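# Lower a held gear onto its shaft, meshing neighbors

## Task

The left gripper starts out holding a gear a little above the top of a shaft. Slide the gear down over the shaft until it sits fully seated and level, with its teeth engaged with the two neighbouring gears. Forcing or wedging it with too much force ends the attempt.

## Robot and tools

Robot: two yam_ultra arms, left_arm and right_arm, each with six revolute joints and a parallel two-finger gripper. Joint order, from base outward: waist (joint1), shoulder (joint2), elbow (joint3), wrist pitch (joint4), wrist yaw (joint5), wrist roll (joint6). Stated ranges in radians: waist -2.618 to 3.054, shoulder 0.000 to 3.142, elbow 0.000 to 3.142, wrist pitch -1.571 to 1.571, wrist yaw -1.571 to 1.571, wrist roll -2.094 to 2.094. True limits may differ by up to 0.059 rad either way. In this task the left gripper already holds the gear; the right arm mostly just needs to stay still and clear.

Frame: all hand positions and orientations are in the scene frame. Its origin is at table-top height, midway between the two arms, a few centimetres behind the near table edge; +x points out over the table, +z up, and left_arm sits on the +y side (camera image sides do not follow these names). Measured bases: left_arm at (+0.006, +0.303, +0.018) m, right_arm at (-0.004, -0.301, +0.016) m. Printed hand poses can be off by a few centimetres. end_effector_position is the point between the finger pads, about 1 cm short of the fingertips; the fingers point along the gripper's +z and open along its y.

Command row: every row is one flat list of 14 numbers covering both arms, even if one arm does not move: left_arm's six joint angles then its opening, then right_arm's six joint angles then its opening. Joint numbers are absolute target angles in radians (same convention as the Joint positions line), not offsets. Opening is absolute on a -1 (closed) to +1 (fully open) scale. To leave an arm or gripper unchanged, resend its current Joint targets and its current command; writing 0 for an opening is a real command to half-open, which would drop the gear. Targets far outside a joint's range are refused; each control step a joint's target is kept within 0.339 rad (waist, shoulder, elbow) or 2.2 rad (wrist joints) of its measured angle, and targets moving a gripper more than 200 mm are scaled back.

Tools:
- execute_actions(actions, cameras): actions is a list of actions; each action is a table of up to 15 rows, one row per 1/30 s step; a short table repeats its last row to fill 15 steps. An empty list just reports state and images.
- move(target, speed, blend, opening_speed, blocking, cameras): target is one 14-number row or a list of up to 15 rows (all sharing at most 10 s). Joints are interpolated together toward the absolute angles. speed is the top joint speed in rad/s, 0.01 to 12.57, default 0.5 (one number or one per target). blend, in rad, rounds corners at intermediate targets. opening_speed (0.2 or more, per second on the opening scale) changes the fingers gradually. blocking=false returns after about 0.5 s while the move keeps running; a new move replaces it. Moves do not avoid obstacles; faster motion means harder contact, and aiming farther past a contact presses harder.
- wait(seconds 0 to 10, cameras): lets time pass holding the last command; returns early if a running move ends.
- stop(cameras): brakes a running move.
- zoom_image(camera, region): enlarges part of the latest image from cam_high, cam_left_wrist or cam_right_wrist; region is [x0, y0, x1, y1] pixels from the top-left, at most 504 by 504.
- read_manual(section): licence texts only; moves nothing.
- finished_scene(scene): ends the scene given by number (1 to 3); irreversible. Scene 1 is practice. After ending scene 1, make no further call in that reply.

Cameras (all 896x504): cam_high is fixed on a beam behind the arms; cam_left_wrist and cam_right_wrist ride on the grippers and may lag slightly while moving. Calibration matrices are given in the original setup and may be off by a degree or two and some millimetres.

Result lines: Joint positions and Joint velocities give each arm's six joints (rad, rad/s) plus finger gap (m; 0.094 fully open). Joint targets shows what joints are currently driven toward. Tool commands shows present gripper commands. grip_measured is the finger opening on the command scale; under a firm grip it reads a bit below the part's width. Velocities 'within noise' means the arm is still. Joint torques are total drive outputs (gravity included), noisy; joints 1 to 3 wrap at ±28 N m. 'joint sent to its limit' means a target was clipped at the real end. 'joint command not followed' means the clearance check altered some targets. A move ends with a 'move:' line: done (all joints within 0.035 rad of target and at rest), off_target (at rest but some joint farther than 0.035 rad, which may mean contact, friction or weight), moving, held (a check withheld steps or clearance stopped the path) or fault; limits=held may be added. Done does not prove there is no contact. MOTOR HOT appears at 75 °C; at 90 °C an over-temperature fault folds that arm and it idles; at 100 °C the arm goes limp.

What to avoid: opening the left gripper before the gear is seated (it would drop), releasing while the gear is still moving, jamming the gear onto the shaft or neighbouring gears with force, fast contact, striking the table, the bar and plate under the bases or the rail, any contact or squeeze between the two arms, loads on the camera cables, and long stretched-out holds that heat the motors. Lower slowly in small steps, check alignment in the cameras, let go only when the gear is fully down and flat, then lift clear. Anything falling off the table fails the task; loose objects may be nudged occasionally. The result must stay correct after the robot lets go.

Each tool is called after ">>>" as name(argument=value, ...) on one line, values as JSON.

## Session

>>> execute_actions(actions=[], cameras=["cam_left_wrist"])

>>> zoom_image(camera="cam_left_wrist", region=[240, 0, 740, 500])

>>> zoom_image(camera="cam_left_wrist", region=[340, 240, 560, 440])

Scene clock: 0.00 s.
left_arm: end_effector_position=(+0.2964, +0.1137, +0.1413) grip_measured=-0.592 end_effector_quat_wxyz=(+0.059, +0.874, +0.483, +0.014) | right_arm: end_effector_position=(+0.3868, -0.3182, +0.4168) grip_measured=+1.000 end_effector_quat_wxyz=(+0.701, +0.016, +0.713, +0.009)
Joint positions: left_arm=[-0.52 1.745 1.479 -1.188 0.012 1.553 0.019] | right_arm=[0 1.047 1.047 0 0 0 0.094]
Joint velocities: within noise
Joint torques (N m): no reading
Motor temperatures (°C): left_arm=[24 26 27 22 24 23 26] | right_arm=[21 23 29 34 25 25 22]
Heat: left arm: 27 °C; right arm: 34 °C.
Joint targets: left_arm=[-0.522 1.741 1.483 -1.212 0.021 1.553] | right_arm=[0.002 1.038 1.053 -0.009 -0.003 -0.001]
Tool commands: left_gripper/opening=-1.0 right_gripper/opening=+1.0
Images, in order (width x height): cam_left_wrist 896x504.

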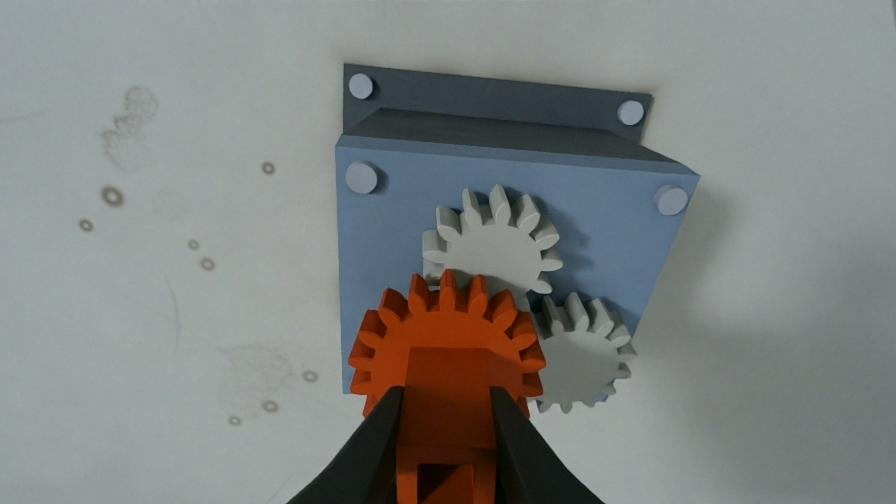

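Scaled by 1.008.

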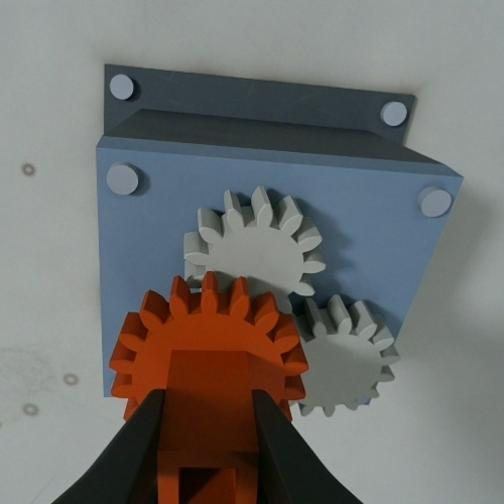

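Scaled by 2.291.

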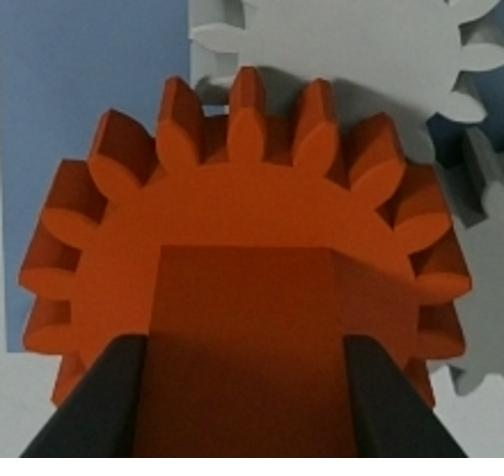

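>>> move(target=[[-0.522,1.700,1.515,-1.185,-0.035,1.553,-1,0.002,1.038,1.053,-0.009,-0.003,-0.001,1],[-0.392,1.700,1.515,-1.183,-0.035,1.553,-1,0.002,1.038,1.053,-0.009,-0.003,-0.001,1]], speed=0.3, cameras=["cam_left_wrist"])

>>> zoom_image(camera="cam_left_wrist", region=[300, 0, 740, 400])

>>> zoom_image(camera="cam_left_wrist", region=[330, 130, 530, 290])

>>> zoom_image(camera="cam_left_wrist", region=[440, 20, 600, 170])

>>> zoom_image(camera="cam_left_wrist", region=[520, 100, 680, 260])

Scene clock: 21.47 s.
left_arm: end_effector_position=(+0.3308, +0.1566, +0.1550) grip_measured=-0.592 end_effector_quat_wxyz=(+0.071, +0.838, +0.539, +0.054) | right_arm: end_effector_position=(+0.3868, -0.3182, +0.4168) grip_measured=+1.000 end_effector_quat_wxyz=(+0.701, +0.016, +0.713, +0.009)
Joint positions: left_arm=[-0.391 1.72 1.498 -1.169 -0.036 1.553 0.019] | right_arm=[0 1.047 1.047 0 0 0 0.094]
Joint velocities: within noise
Joint torques (N m): left_arm=[0.05 -9.2 6.54 0.59 0.01 0] | right_arm=[0.14 -3.37 9.36 2 -0.03 0]
Motor temperatures (°C): left_arm=[24 28 28 22 24 23 27] | right_arm=[21 23 31 36 25 25 22]
Heat: left arm: 28 °C; right arm: 36 °C.
Joint targets: left_arm=[-0.392 1.700 1.515 -1.183 -0.035 1.553] | right_arm=[0.002 1.038 1.053 -0.009 -0.003 -0.001]
move: done
camera_calibration:
cam_left_wrist: T_world_to_cam=[[-0.902262, 0.393126, -0.177131, 0.262884], [0.291148, 0.858459, 0.422233, -0.258218], [0.318051, 0.329393, -0.889013, 0.0710268], [0, 0, 0, 1]] pos_world=[0.28978, 0.0949275, 0.218737]
Images, in order (width x height): cam_left_wrist 896x504.

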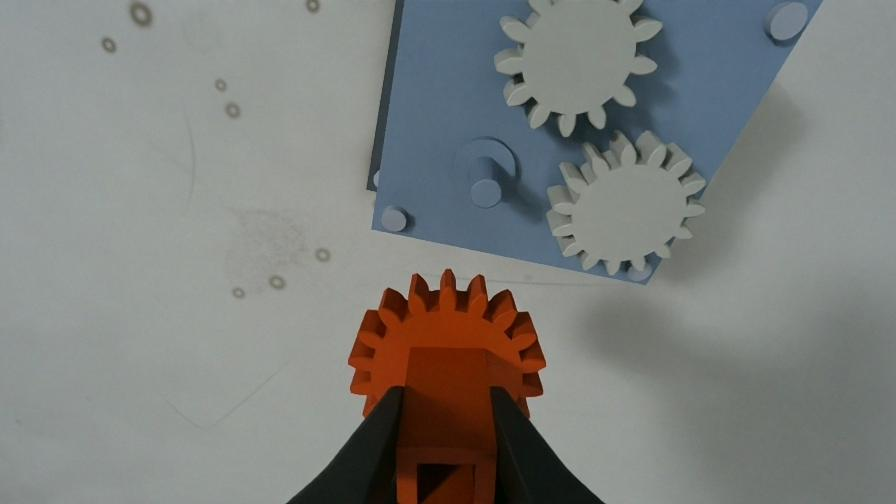

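Scaled by 1.145.

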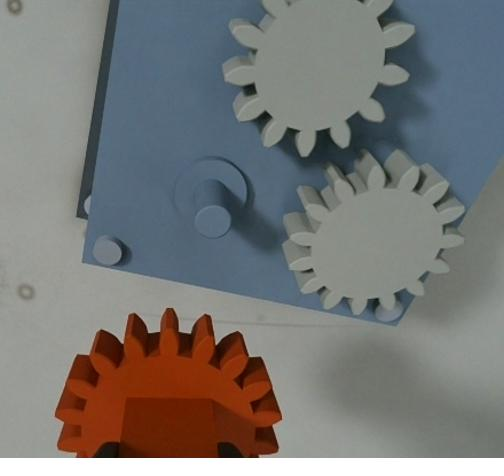

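Scaled by 2.520.

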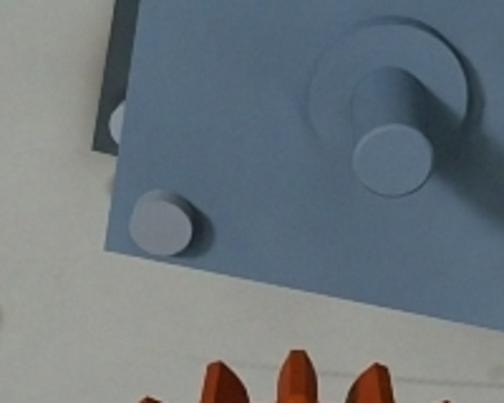

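Scaled by 3.150.

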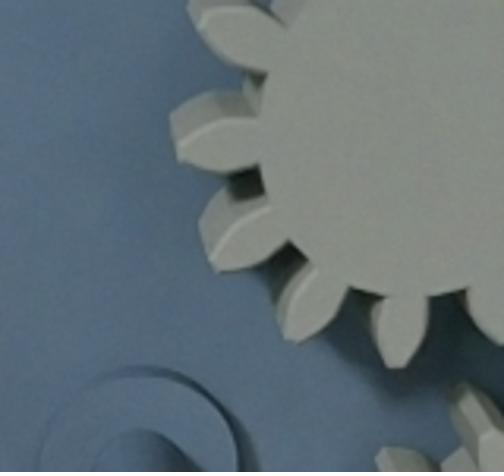

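Scaled by 3.150.

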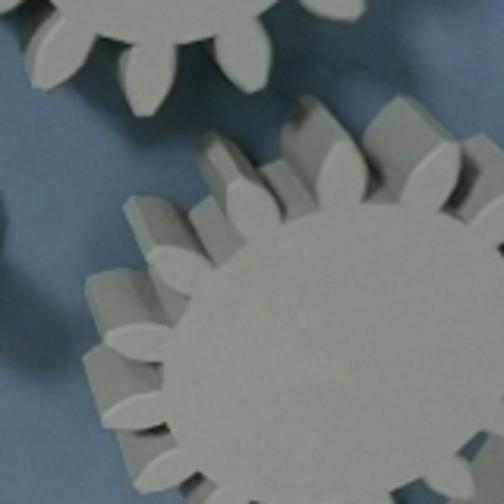

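>>> zoom_image(camera="cam_left_wrist", region=[340, 260, 450, 420])

>>> zoom_image(camera="cam_left_wrist", region=[445, 260, 555, 420])

Scaled by 3.150.

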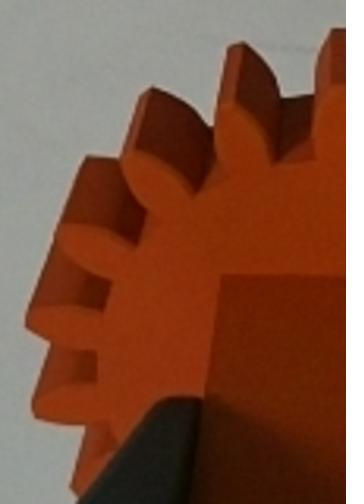

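Scaled by 3.150.

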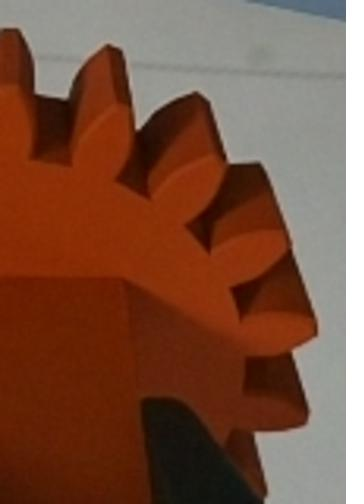

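>>> move(target=[-0.465,1.687,1.515,-1.226,-0.035,1.553,-1,0.002,1.038,1.053,-0.009,-0.003,-0.001,1], speed=0.25, cameras=["cam_left_wrist"])

>>> zoom_image(camera="cam_left_wrist", region=[330, 130, 530, 290])

>>> zoom_image(camera="cam_left_wrist", region=[430, 60, 590, 220])

>>> zoom_image(camera="cam_left_wrist", region=[520, 150, 680, 310])

Scene clock: 70.97 s.
left_arm: end_effector_position=(+0.3151, +0.1378, +0.1574) grip_measured=-0.592 end_effector_quat_wxyz=(+0.068, +0.856, +0.510, +0.049) | right_arm: end_effector_position=(+0.3868, -0.3182, +0.4168) grip_measured=+1.000 end_effector_quat_wxyz=(+0.701, +0.016, +0.713, +0.009)
Joint positions: left_arm=[-0.46 1.711 1.498 -1.191 -0.038 1.553 0.019] | right_arm=[0 1.047 1.047 0 0 0 0.094]
Joint velocities: within noise
Joint torques (N m): left_arm=[-0.34 -9.51 6.52 0.36 0 0] | right_arm=[0.14 -3.37 9.37 2 -0.03 0]
Motor temperatures (°C): left_arm=[24 31 29 23 24 23 28] | right_arm=[21 23 32 38 25 25 22]
Heat: left arm: 31 °C; right arm: 38 °C.
Joint targets: left_arm=[-0.465 1.687 1.515 -1.226 -0.035 1.553] | right_arm=[0.002 1.038 1.053 -0.009 -0.003 -0.001]
move: done
camera_calibration:
cam_left_wrist: T_world_to_cam=[[-0.874871, 0.455417, -0.164911, 0.237383], [0.353701, 0.83331, 0.42484, -0.255088], [0.330901, 0.313351, -0.890121, 0.082601], [0, 0, 0, 1]] pos_world=[0.270571, 0.0785763, 0.221043]
Images, in order (width x height): cam_left_wrist 896x504.

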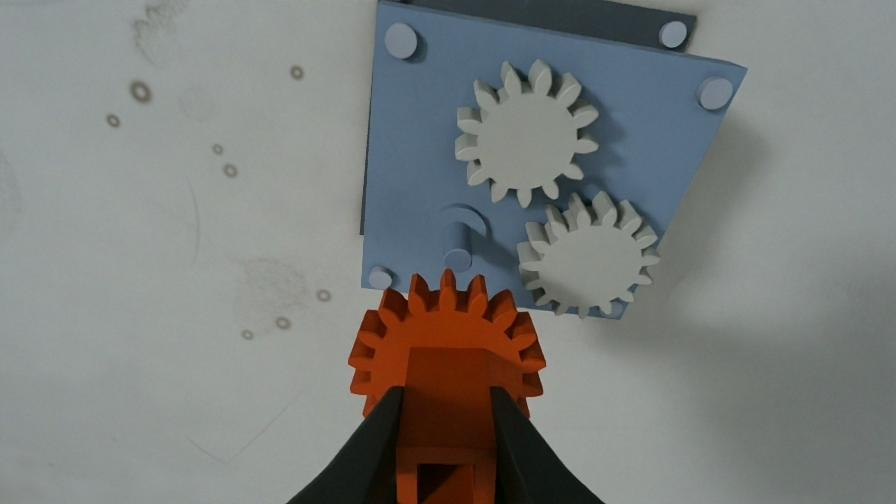

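Scaled by 2.520.

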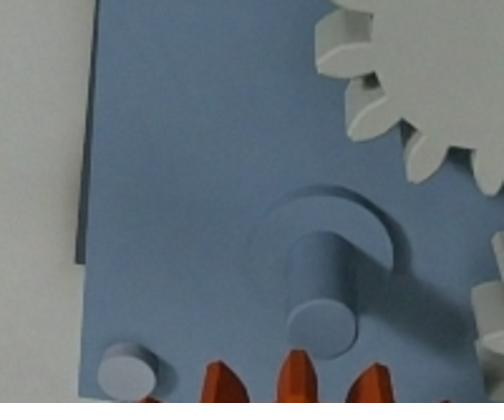

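Scaled by 3.150.

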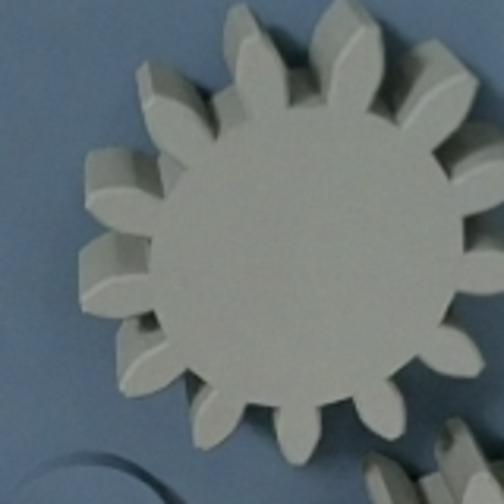

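Scaled by 3.150.

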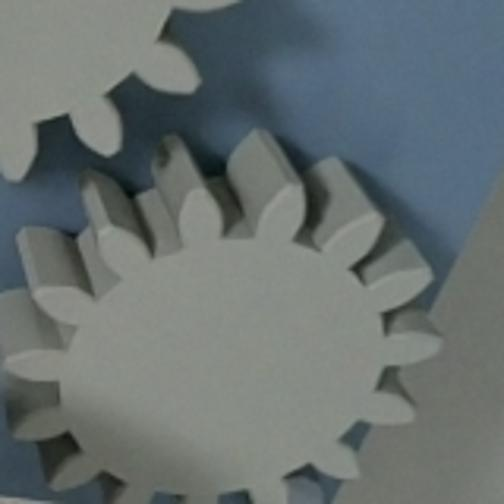

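>>> move(target=[[-0.531,1.700,1.513,-1.226,-0.035,1.450,-1,0.002,1.038,1.053,-0.009,-0.003,-0.001,1],[-0.531,1.715,1.433,-1.159,-0.035,1.450,-1,0.002,1.038,1.053,-0.009,-0.003,-0.001,1]], speed=0.15, cameras=["cam_left_wrist"])

>>> zoom_image(camera="cam_left_wrist", region=[330, 220, 560, 400])

>>> zoom_image(camera="cam_left_wrist", region=[300, 50, 740, 400])

Scene clock: 176.77 s.
left_arm: end_effector_position=(+0.3015, +0.1191, +0.1438) grip_measured=-0.592 end_effector_quat_wxyz=(+0.067, +0.849, +0.523, +0.042) | right_arm: end_effector_position=(+0.3868, -0.3182, +0.4168) grip_measured=+1.000 end_effector_quat_wxyz=(+0.701, +0.016, +0.713, +0.009)
Joint positions: left_arm=[-0.525 1.711 1.444 -1.147 -0.038 1.458 0.019] | right_arm=[0 1.047 1.047 0 0 0 0.094]
Joint velocities: within noise
Joint torques (N m): left_arm=[-0.35 -6.91 4.45 0.56 0 -0.09] | right_arm=[0.12 -3.36 9.35 2 -0.03 -0.01]
Motor temperatures (°C): left_arm=[24 29 29 22 24 23 29] | right_arm=[21 24 33 40 25 25 22]
Heat: left arm: 29 °C; right arm: 40 °C.
Joint targets: left_arm=[-0.531 1.715 1.433 -1.159 -0.035 1.450] | right_arm=[0.002 1.038 1.053 -0.009 -0.003 -0.001]
move: done
camera_calibration:
cam_left_wrist: T_world_to_cam=[[-0.889391, 0.429226, -0.157315, 0.238093], [0.335723, 0.846834, 0.412508, -0.223373], [0.310279, 0.314067, -0.897268, 0.0882184], [0, 0, 0, 1]] pos_world=[0.259377, 0.0592573, 0.208754]
Images, in order (width x height): cam_left_wrist 896x504.

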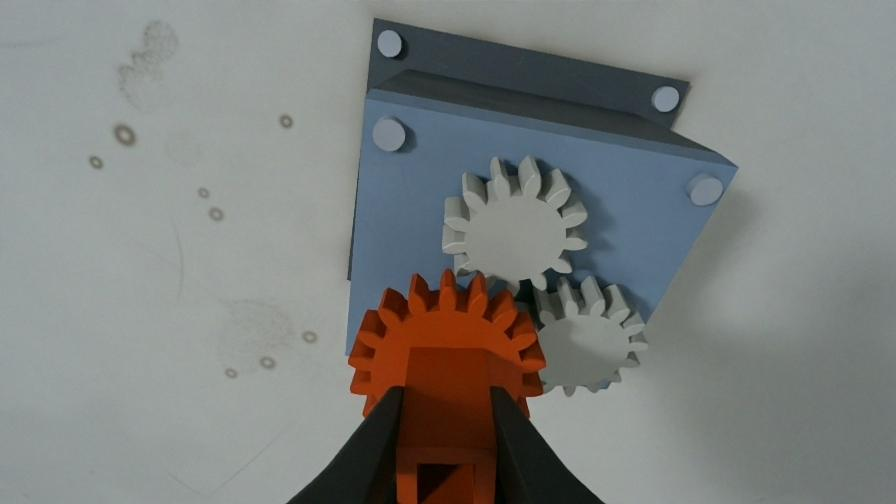

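Scaled by 2.191.

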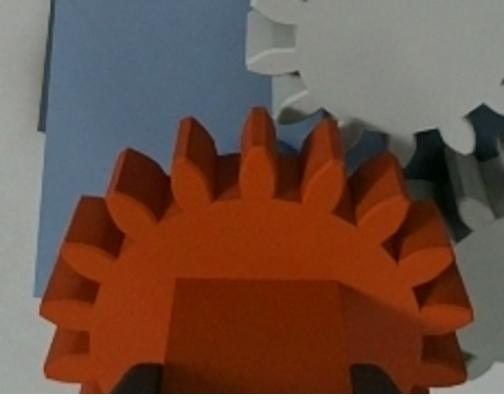

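Scaled by 1.145.

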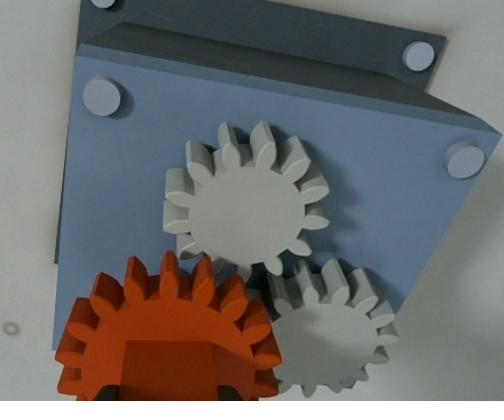

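>>> move(target=[-0.531,1.715,1.401,-1.127,-0.035,1.450,-1,0.002,1.038,1.053,-0.009,-0.003,-0.001,1], speed=0.05, cameras=["cam_left_wrist"])

>>> zoom_image(camera="cam_left_wrist", region=[330, 220, 560, 400])

>>> zoom_image(camera="cam_left_wrist", region=[300, 50, 740, 400])

Scene clock: 203.83 s.
left_arm: end_effector_position=(+0.3008, +0.1194, +0.1391) grip_measured=-0.592 end_effector_quat_wxyz=(+0.066, +0.849, +0.523, +0.041) | right_arm: end_effector_position=(+0.3868, -0.3182, +0.4168) grip_measured=+1.000 end_effector_quat_wxyz=(+0.701, +0.016, +0.713, +0.009)
Joint positions: left_arm=[-0.525 1.711 1.426 -1.131 -0.038 1.458 0.019] | right_arm=[0 1.047 1.047 0 0 0 0.094]
Joint velocities: within noise
Joint torques (N m): left_arm=[-0.36 -6.9 3.48 0.72 0 -0.09] | right_arm=[0.13 -3.37 9.36 2 -0.03 -0.01]
Motor temperatures (°C): left_arm=[24 29 28 23 24 23 29] | right_arm=[21 24 33 41 25 25 22]
Heat: left arm: 29 °C; right arm: 41 °C.
Joint targets: left_arm=[-0.531 1.715 1.401 -1.127 -0.035 1.450] | right_arm=[0.002 1.038 1.053 -0.009 -0.003 -0.001]
move: done
camera_calibration:
cam_left_wrist: T_world_to_cam=[[-0.889685, 0.42943, -0.155084, 0.236389], [0.336533, 0.84633, 0.412881, -0.221776], [0.308556, 0.315142, -0.897485, 0.0844896], [0, 0, 0, 1]] pos_world=[0.258877, 0.0595571, 0.204056]
Images, in order (width x height): cam_left_wrist 896x504.

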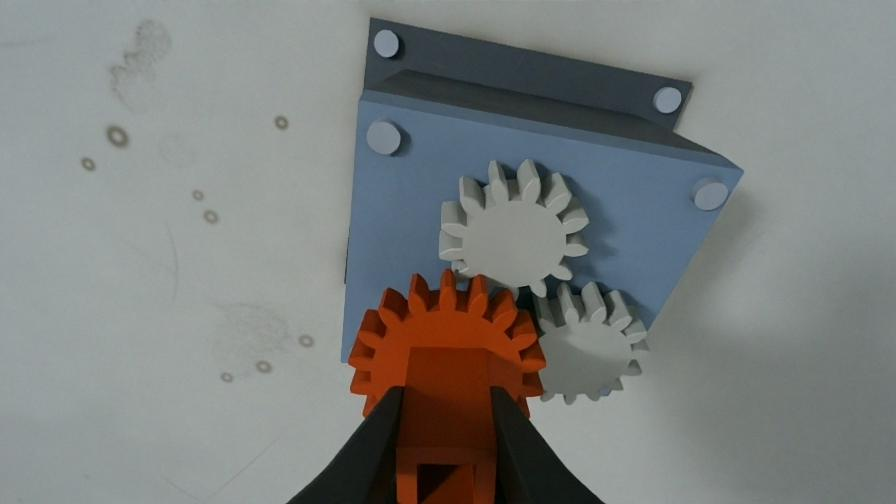

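Scaled by 2.191.

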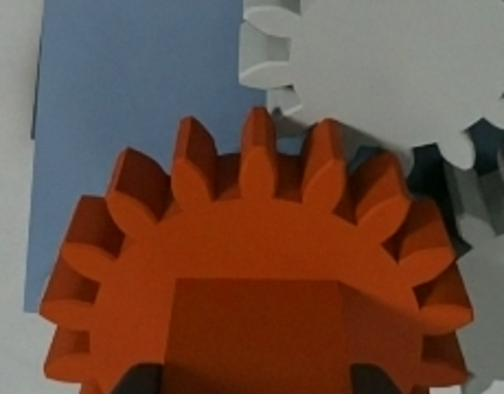

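Scaled by 1.145.

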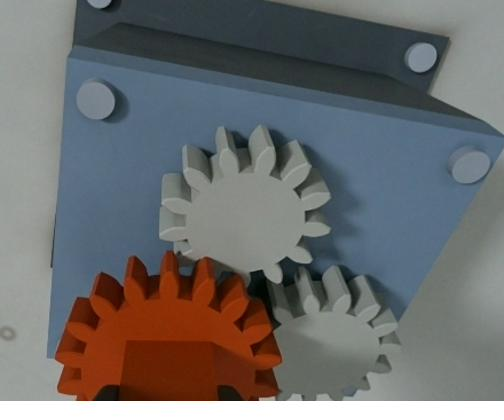

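>>> move(target=[-0.531,1.715,1.397,-1.112,-0.035,1.450,-1,0.002,1.038,1.053,-0.009,-0.003,-0.001,1], speed=0.05, cameras=["cam_left_wrist"])

>>> zoom_image(camera="cam_left_wrist", region=[330, 220, 560, 400])

Scene clock: 221.80 s.
left_arm: end_effector_position=(+0.3010, +0.1193, +0.1390) grip_measured=-0.592 end_effector_quat_wxyz=(+0.067, +0.849, +0.523, +0.042) | right_arm: end_effector_position=(+0.3868, -0.3182, +0.4168) grip_measured=+1.000 end_effector_quat_wxyz=(+0.701, +0.016, +0.713, +0.009)
Joint positions: left_arm=[-0.525 1.711 1.425 -1.129 -0.038 1.458 0.019] | right_arm=[0 1.047 1.047 0 0 0 0.094]
Joint velocities: within noise
Joint torques (N m): left_arm=[-0.36 -6.9 3.28 0.84 0 -0.09] | right_arm=[0.13 -3.37 9.35 2 -0.03 -0.01]
Motor temperatures (°C): left_arm=[24 29 28 23 24 23 29] | right_arm=[21 24 33 41 25 25 22]
Heat: left arm: 29 °C; right arm: 41 °C.
Joint targets: left_arm=[-0.531 1.715 1.397 -1.112 -0.035 1.450] | right_arm=[0.002 1.038 1.053 -0.009 -0.003 -0.001]
move: done
camera_calibration:
cam_left_wrist: T_world_to_cam=[[-0.889555, 0.429301, -0.156181, 0.236777], [0.336134, 0.846616, 0.41262, -0.221537], [0.309363, 0.31455, -0.897414, 0.0840911], [0, 0, 0, 1]] pos_world=[0.259077, 0.0594572, 0.203855]
Images, in order (width x height): cam_left_wrist 896x504.

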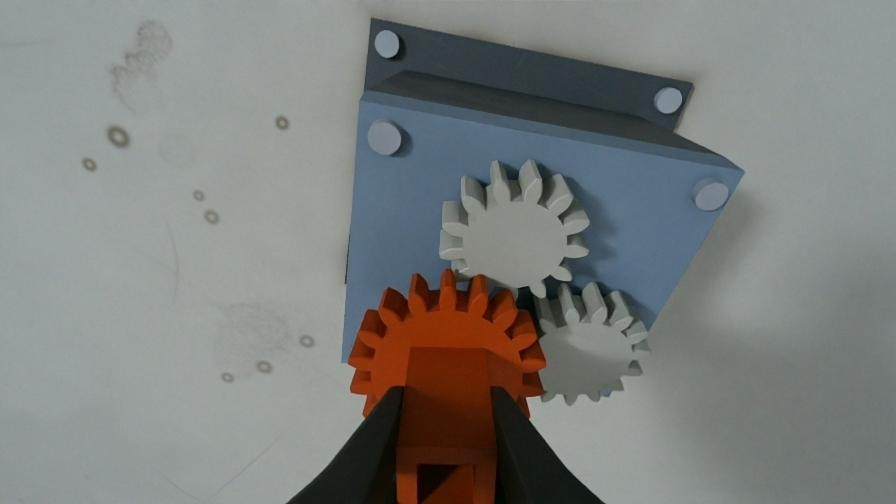

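Scaled by 2.191.

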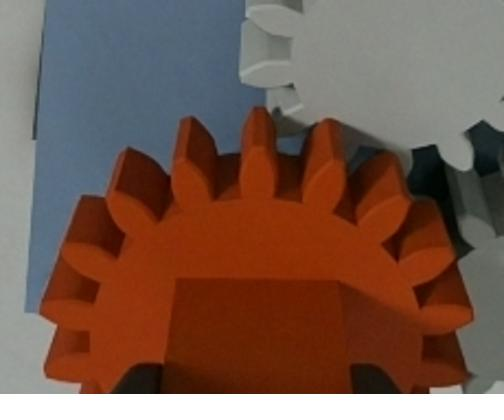

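>>> move(target=[[-0.531,1.715,1.435,-1.136,-0.035,1.450,-1,0.002,1.038,1.053,-0.009,-0.003,-0.001,1],[-0.519,1.715,1.435,-1.136,-0.035,1.450,-1,0.002,1.038,1.053,-0.009,-0.003,-0.001,1],[-0.519,1.715,1.398,-1.124,-0.035,1.450,-1,0.002,1.038,1.053,-0.009,-0.003,-0.001,1]], speed=0.05, cameras=["cam_left_wrist"])

>>> zoom_image(camera="cam_left_wrist", region=[300, 50, 740, 400])

Scene clock: 237.37 s.
left_arm: end_effector_position=(+0.3014, +0.1199, +0.1390) grip_measured=-0.592 end_effector_quat_wxyz=(+0.067, +0.848, +0.524, +0.042) | right_arm: end_effector_position=(+0.3868, -0.3182, +0.4168) grip_measured=+1.000 end_effector_quat_wxyz=(+0.701, +0.016, +0.713, +0.009)
Joint positions: left_arm=[-0.523 1.711 1.425 -1.129 -0.038 1.458 0.019] | right_arm=[0 1.047 1.047 0 0 0 0.094]
Joint velocities: within noise
Joint torques (N m): left_arm=[0.4 -6.91 3.33 0.73 0 -0.08] | right_arm=[0.14 -3.36 9.36 2 -0.02 -0.01]
Motor temperatures (°C): left_arm=[24 29 28 23 24 23 29] | right_arm=[21 24 33 41 25 25 22]
Heat: left arm: 29 °C; right arm: 41 °C.
Joint targets: left_arm=[-0.519 1.715 1.398 -1.124 -0.035 1.450] | right_arm=[0.002 1.038 1.053 -0.009 -0.003 -0.001]
move: done
camera_calibration:
cam_left_wrist: T_world_to_cam=[[-0.890522, 0.427311, -0.156129, 0.237368], [0.334231, 0.847332, 0.412697, -0.221691], [0.308643, 0.315333, -0.897388, 0.0839143], [0, 0, 0, 1]] pos_world=[0.259578, 0.0599556, 0.203855]
Images, in order (width x height): cam_left_wrist 896x504.

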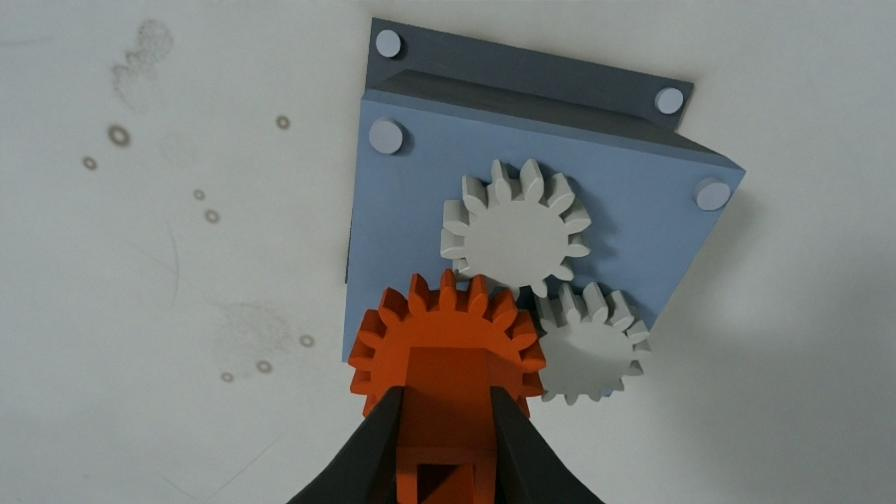

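Scaled by 1.145.

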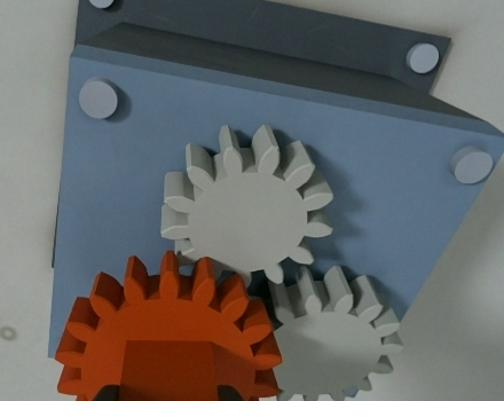

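>>> move(target=[-0.511,1.715,1.405,-1.124,-0.035,1.450,-1,0.002,1.038,1.053,-0.009,-0.003,-0.001,1], speed=0.05, cameras=["cam_left_wrist"])

Scene clock: 244.33 s.
left_arm: end_effector_position=(+0.3041, +0.1214, +0.1369) grip_measured=-0.592 end_effector_quat_wxyz=(+0.069, +0.846, +0.527, +0.043) | right_arm: end_effector_position=(+0.3868, -0.3182, +0.4168) grip_measured=+1.000 end_effector_quat_wxyz=(+0.701, +0.016, +0.713, +0.009)
Joint positions: left_arm=[-0.515 1.711 1.416 -1.114 -0.038 1.458 0.019] | right_arm=[0 1.047 1.047 0 0 0 0.094]
Joint velocities: within noise
Joint torques (N m): left_arm=[0.43 -6.93 4.48 0.58 0.01 -0.09] | right_arm=[0.13 -3.36 9.36 1.99 -0.03 0]
Motor temperatures (°C): left_arm=[24 29 28 23 24 23 29] | right_arm=[21 24 33 42 25 25 22]
Heat: left arm: 29 °C; right arm: 42 °C.
Joint targets: left_arm=[-0.511 1.715 1.405 -1.124 -0.035 1.450] | right_arm=[0.002 1.038 1.053 -0.009 -0.003 -0.001]
move: done
camera_calibration:
cam_left_wrist: T_world_to_cam=[[-0.892961, 0.419824, -0.162382, 0.241298], [0.325309, 0.851218, 0.411828, -0.220663], [0.311118, 0.314922, -0.896677, 0.0799548], [0, 0, 0, 1]] pos_world=[0.262378, 0.0613504, 0.201751]
Images, in order (width x height): cam_left_wrist 896x504.

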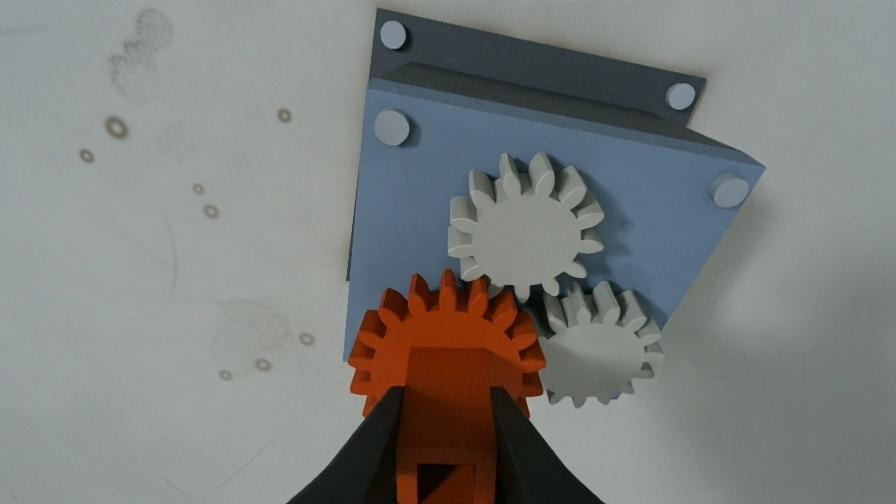

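>>> move(target=[-0.513,1.715,1.387,-1.110,-0.035,1.450,-1,0.002,1.038,1.053,-0.009,-0.003,-0.001,1], speed=0.05, cameras=["cam_left_wrist"])

>>> zoom_image(camera="cam_left_wrist", region=[430, 240, 610, 400])

Scene clock: 256.50 s.
left_arm: end_effector_position=(+0.3043, +0.1212, +0.1333) grip_measured=-0.592 end_effector_quat_wxyz=(+0.070, +0.846, +0.527, +0.044) | right_arm: end_effector_position=(+0.3868, -0.3182, +0.4168) grip_measured=+1.000 end_effector_quat_wxyz=(+0.701, +0.016, +0.713, +0.009)
Joint positions: left_arm=[-0.515 1.711 1.402 -1.097 -0.038 1.458 0.019] | right_arm=[0 1.047 1.047 0 0 0 0.094]
Joint velocities: within noise
Joint torques (N m): left_arm=[0.28 -6.94 4.22 0.56 0 -0.08] | right_arm=[0.14 -3.37 9.36 2 -0.02 -0.01]
Motor temperatures (°C): left_arm=[24 29 28 23 24 23 29] | right_arm=[21 24 33 42 25 25 22]
Heat: left arm: 29 °C; right arm: 42 °C.
Joint targets: left_arm=[-0.513 1.715 1.387 -1.110 -0.035 1.450] | right_arm=[0.002 1.038 1.053 -0.009 -0.003 -0.001]
move: done
camera_calibration:
cam_left_wrist: T_world_to_cam=[[-0.892733, 0.419588, -0.164235, 0.241166], [0.324588, 0.851665, 0.411473, -0.218896], [0.312522, 0.314027, -0.896503, 0.0763781], [0, 0, 0, 1]] pos_world=[0.262478, 0.0612505, 0.19815]
Images, in order (width x height): cam_left_wrist 896x504.

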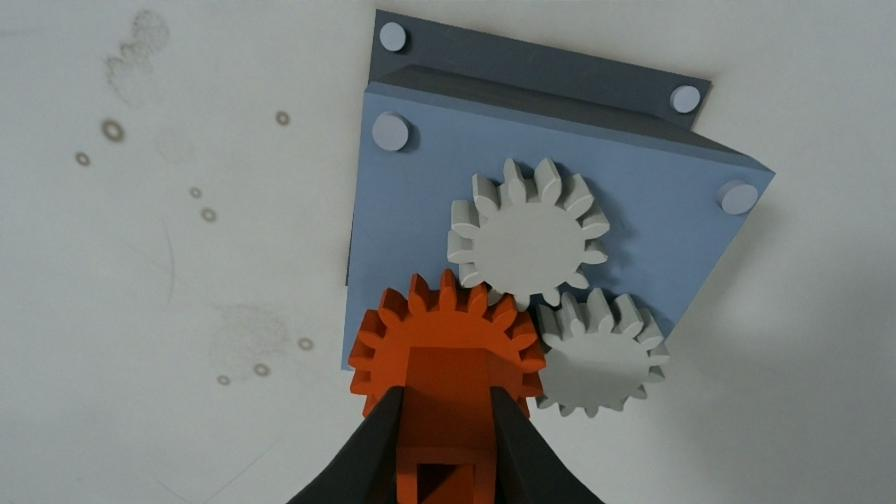

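Scaled by 2.800.

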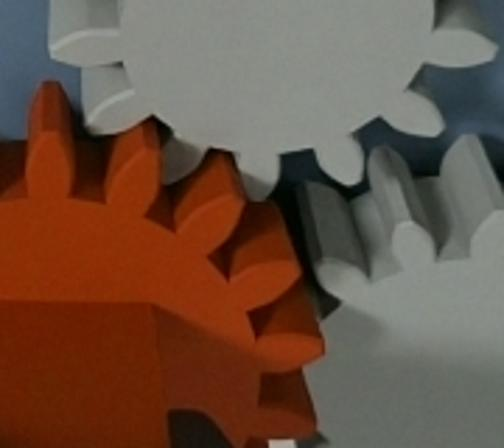

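>>> zoom_image(camera="cam_left_wrist", region=[450, 260, 550, 330])

>>> zoom_image(camera="cam_left_wrist", region=[500, 290, 590, 410])

Scaled by 5.040.

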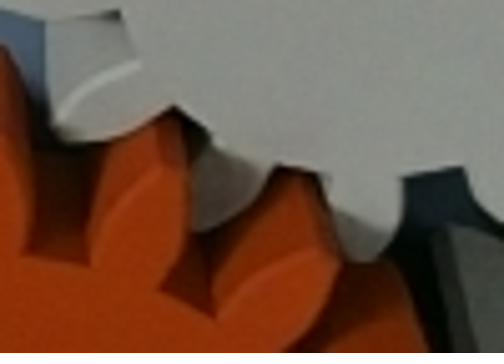

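Scaled by 4.200.

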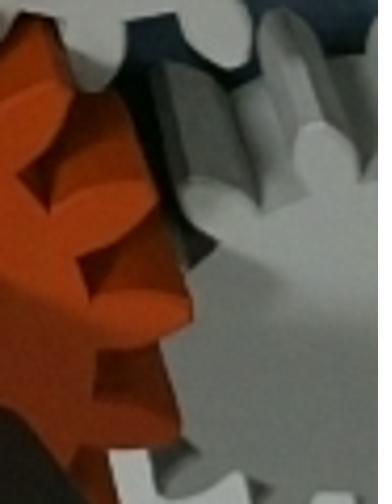

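>>> move(target=[-0.513,1.715,1.374,-1.097,-0.035,1.450,-1,0.002,1.038,1.053,-0.009,-0.003,-0.001,1], speed=0.05, cameras=["cam_left_wrist"])

>>> zoom_image(camera="cam_left_wrist", region=[450, 260, 550, 330])

>>> zoom_image(camera="cam_left_wrist", region=[500, 290, 590, 410])

Scene clock: 278.90 s.
left_arm: end_effector_position=(+0.3043, +0.1212, +0.1323) grip_measured=-0.592 end_effector_quat_wxyz=(+0.071, +0.846, +0.527, +0.044) | right_arm: end_effector_position=(+0.3868, -0.3182, +0.4168) grip_measured=+1.000 end_effector_quat_wxyz=(+0.701, +0.016, +0.713, +0.009)
Joint positions: left_arm=[-0.515 1.711 1.398 -1.093 -0.038 1.458 0.019] | right_arm=[0 1.047 1.047 0 0 0 0.094]
Joint velocities: within noise
Joint torques (N m): left_arm=[0.27 -6.93 3.62 0.65 0.01 -0.09] | right_arm=[0.14 -3.36 9.36 2 -0.02 0]
Motor temperatures (°C): left_arm=[24 29 29 23 24 23 30] | right_arm=[21 24 33 42 25 25 22]
Heat: left arm: 30 °C; right arm: 42 °C.
Joint targets: left_arm=[-0.513 1.715 1.374 -1.097 -0.035 1.450] | right_arm=[0.002 1.038 1.053 -0.009 -0.003 -0.001]
move: done
camera_calibration:
cam_left_wrist: T_world_to_cam=[[-0.892672, 0.419572, -0.164611, 0.241044], [0.324478, 0.85175, 0.411382, -0.218401], [0.312811, 0.313817, -0.896475, 0.0753233], [0, 0, 0, 1]] pos_world=[0.262478, 0.0612506, 0.19705]
Images, in order (width x height): cam_left_wrist 896x504.

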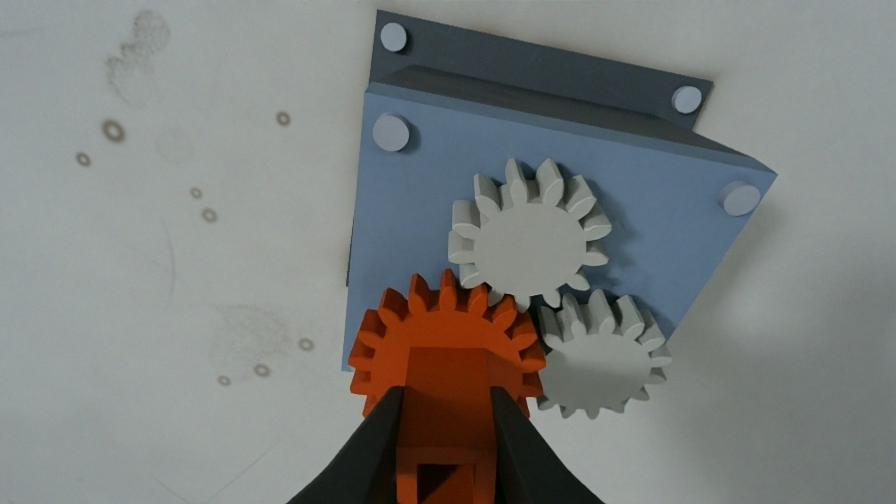

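Scaled by 5.040.

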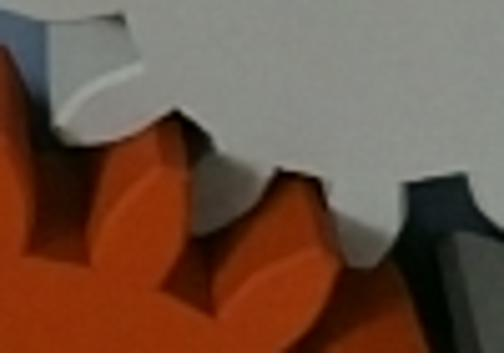

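Scaled by 4.200.

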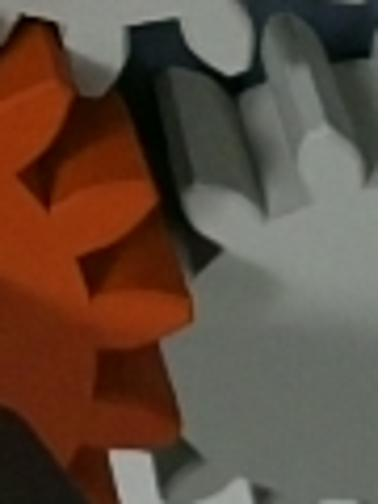

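>>> move(target=[[-0.513,1.715,1.422,-1.115,-0.035,1.450,-1,0.002,1.038,1.053,-0.009,-0.003,-0.001,1],[-0.513,1.715,1.422,-1.115,-0.035,1.500,-1,0.002,1.038,1.053,-0.009,-0.003,-0.001,1],[-0.513,1.715,1.370,-1.097,-0.035,1.500,-1,0.002,1.038,1.053,-0.009,-0.003,-0.001,1]], speed=0.06, cameras=["cam_left_wrist"])

>>> zoom_image(camera="cam_left_wrist", region=[450, 260, 550, 330])

>>> zoom_image(camera="cam_left_wrist", region=[500, 290, 590, 410])

Scene clock: 301.10 s.
left_arm: end_effector_position=(+0.3041, +0.1213, +0.1318) grip_measured=-0.592 end_effector_quat_wxyz=(+0.069, +0.855, +0.512, +0.045) | right_arm: end_effector_position=(+0.3868, -0.3182, +0.4168) grip_measured=+1.000 end_effector_quat_wxyz=(+0.701, +0.016, +0.713, +0.009)
Joint positions: left_arm=[-0.515 1.711 1.396 -1.091 -0.038 1.492 0.019] | right_arm=[0 1.047 1.047 0 0 0 0.094]
Joint velocities: within noise
Joint torques (N m): left_arm=[0.28 -6.91 3.47 0.64 0.01 0.09] | right_arm=[0.13 -3.36 9.36 2 -0.03 0]
Motor temperatures (°C): left_arm=[24 29 28 23 24 23 30] | right_arm=[21 24 33 42 25 25 22]
Heat: left arm: 30 °C; right arm: 42 °C.
Joint targets: left_arm=[-0.513 1.715 1.370 -1.097 -0.035 1.500] | right_arm=[0.002 1.038 1.053 -0.009 -0.003 -0.001]
move: done
camera_calibration:
cam_left_wrist: T_world_to_cam=[[-0.877642, 0.450441, -0.163855, 0.232382], [0.352313, 0.838016, 0.41666, -0.22566], [0.324993, 0.30795, -0.894174, 0.071628], [0, 0, 0, 1]] pos_world=[0.260173, 0.0623743, 0.196148]
Images, in order (width x height): cam_left_wrist 896x504.

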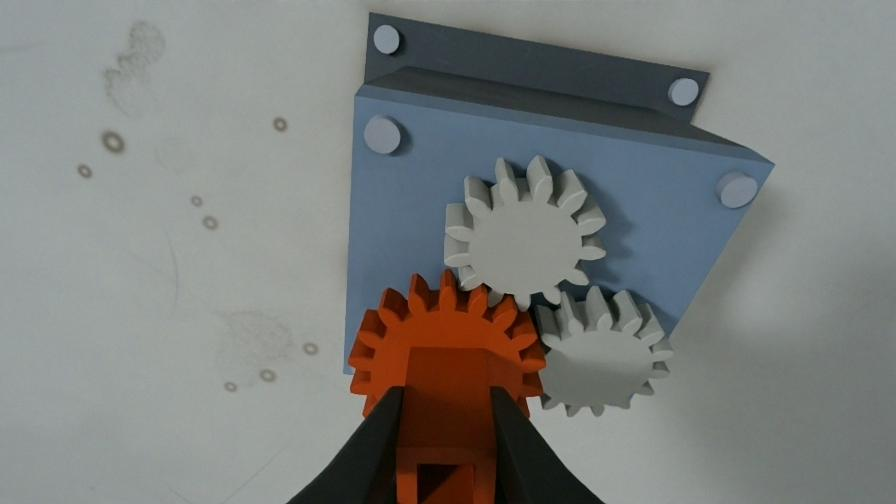

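Scaled by 5.040.

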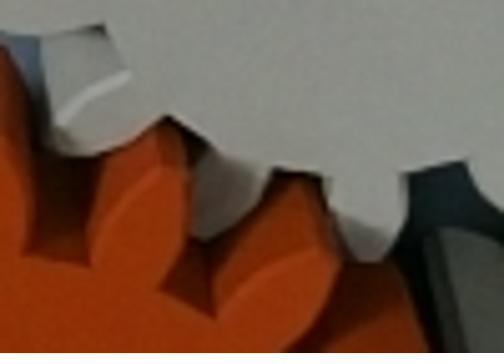

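Scaled by 4.200.

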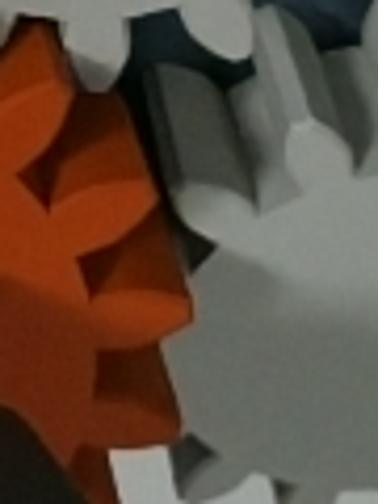

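>>> move(target=[[-0.516,1.715,1.402,-1.112,-0.035,1.493,-1,0.002,1.038,1.053,-0.009,-0.003,-0.001,1],[-0.516,1.715,1.402,-1.112,-0.035,1.493,-0.5,0.002,1.038,1.053,-0.009,-0.003,-0.001,1]], speed=0.06, opening_speed=0.2, cameras=["cam_left_wrist"])

>>> zoom_image(camera="cam_left_wrist", region=[340, 230, 560, 450])

Scene clock: 313.43 s.
left_arm: end_effector_position=(+0.3042, +0.1213, +0.1319) grip_measured=-0.502 end_effector_quat_wxyz=(+0.070, +0.855, +0.512, +0.045) | right_arm: end_effector_position=(+0.3868, -0.3182, +0.4168) grip_measured=+1.000 end_effector_quat_wxyz=(+0.701, +0.016, +0.713, +0.009)
Joint positions: left_arm=[-0.515 1.711 1.396 -1.091 -0.038 1.492 0.023] | right_arm=[0 1.047 1.047 0 0 0 0.094]
Joint velocities: within noise
Joint torques (N m): left_arm=[0.03 -6.93 5.65 0.49 0.01 0.01] | right_arm=[0.13 -3.37 9.35 2 -0.02 0]
Motor temperatures (°C): left_arm=[24 29 29 23 24 23 30] | right_arm=[21 24 33 42 25 25 22]
Heat: left arm: 30 °C; right arm: 42 °C.
Joint targets: left_arm=[-0.516 1.715 1.402 -1.112 -0.035 1.493] | right_arm=[0.002 1.038 1.053 -0.009 -0.003 -0.001]
move: done
camera_calibration:
cam_left_wrist: T_world_to_cam=[[-0.87758, 0.450423, -0.164233, 0.232458], [0.352201, 0.838103, 0.416579, -0.225662], [0.325281, 0.307738, -0.894142, 0.0716494], [0, 0, 0, 1]] pos_world=[0.260173, 0.0623743, 0.196248]
Images, in order (width x height): cam_left_wrist 896x504.

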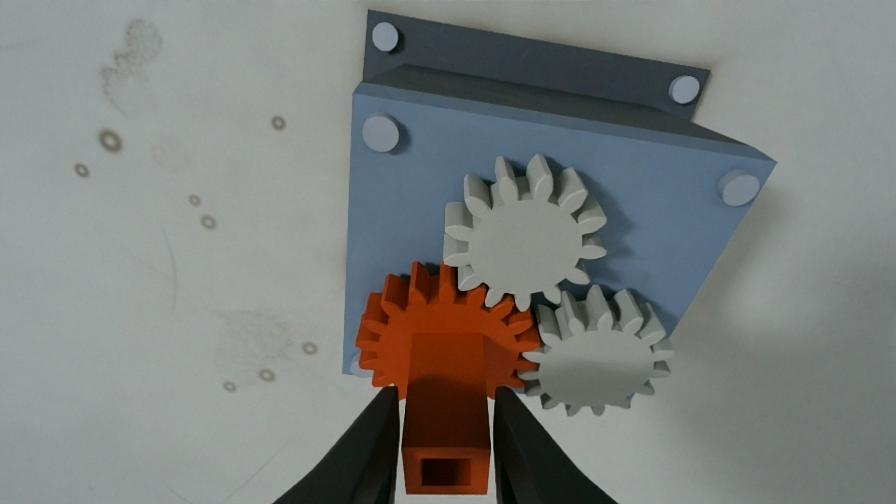

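Scaled by 2.291.

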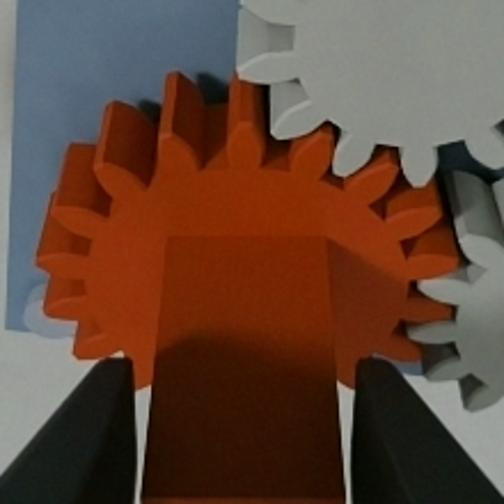

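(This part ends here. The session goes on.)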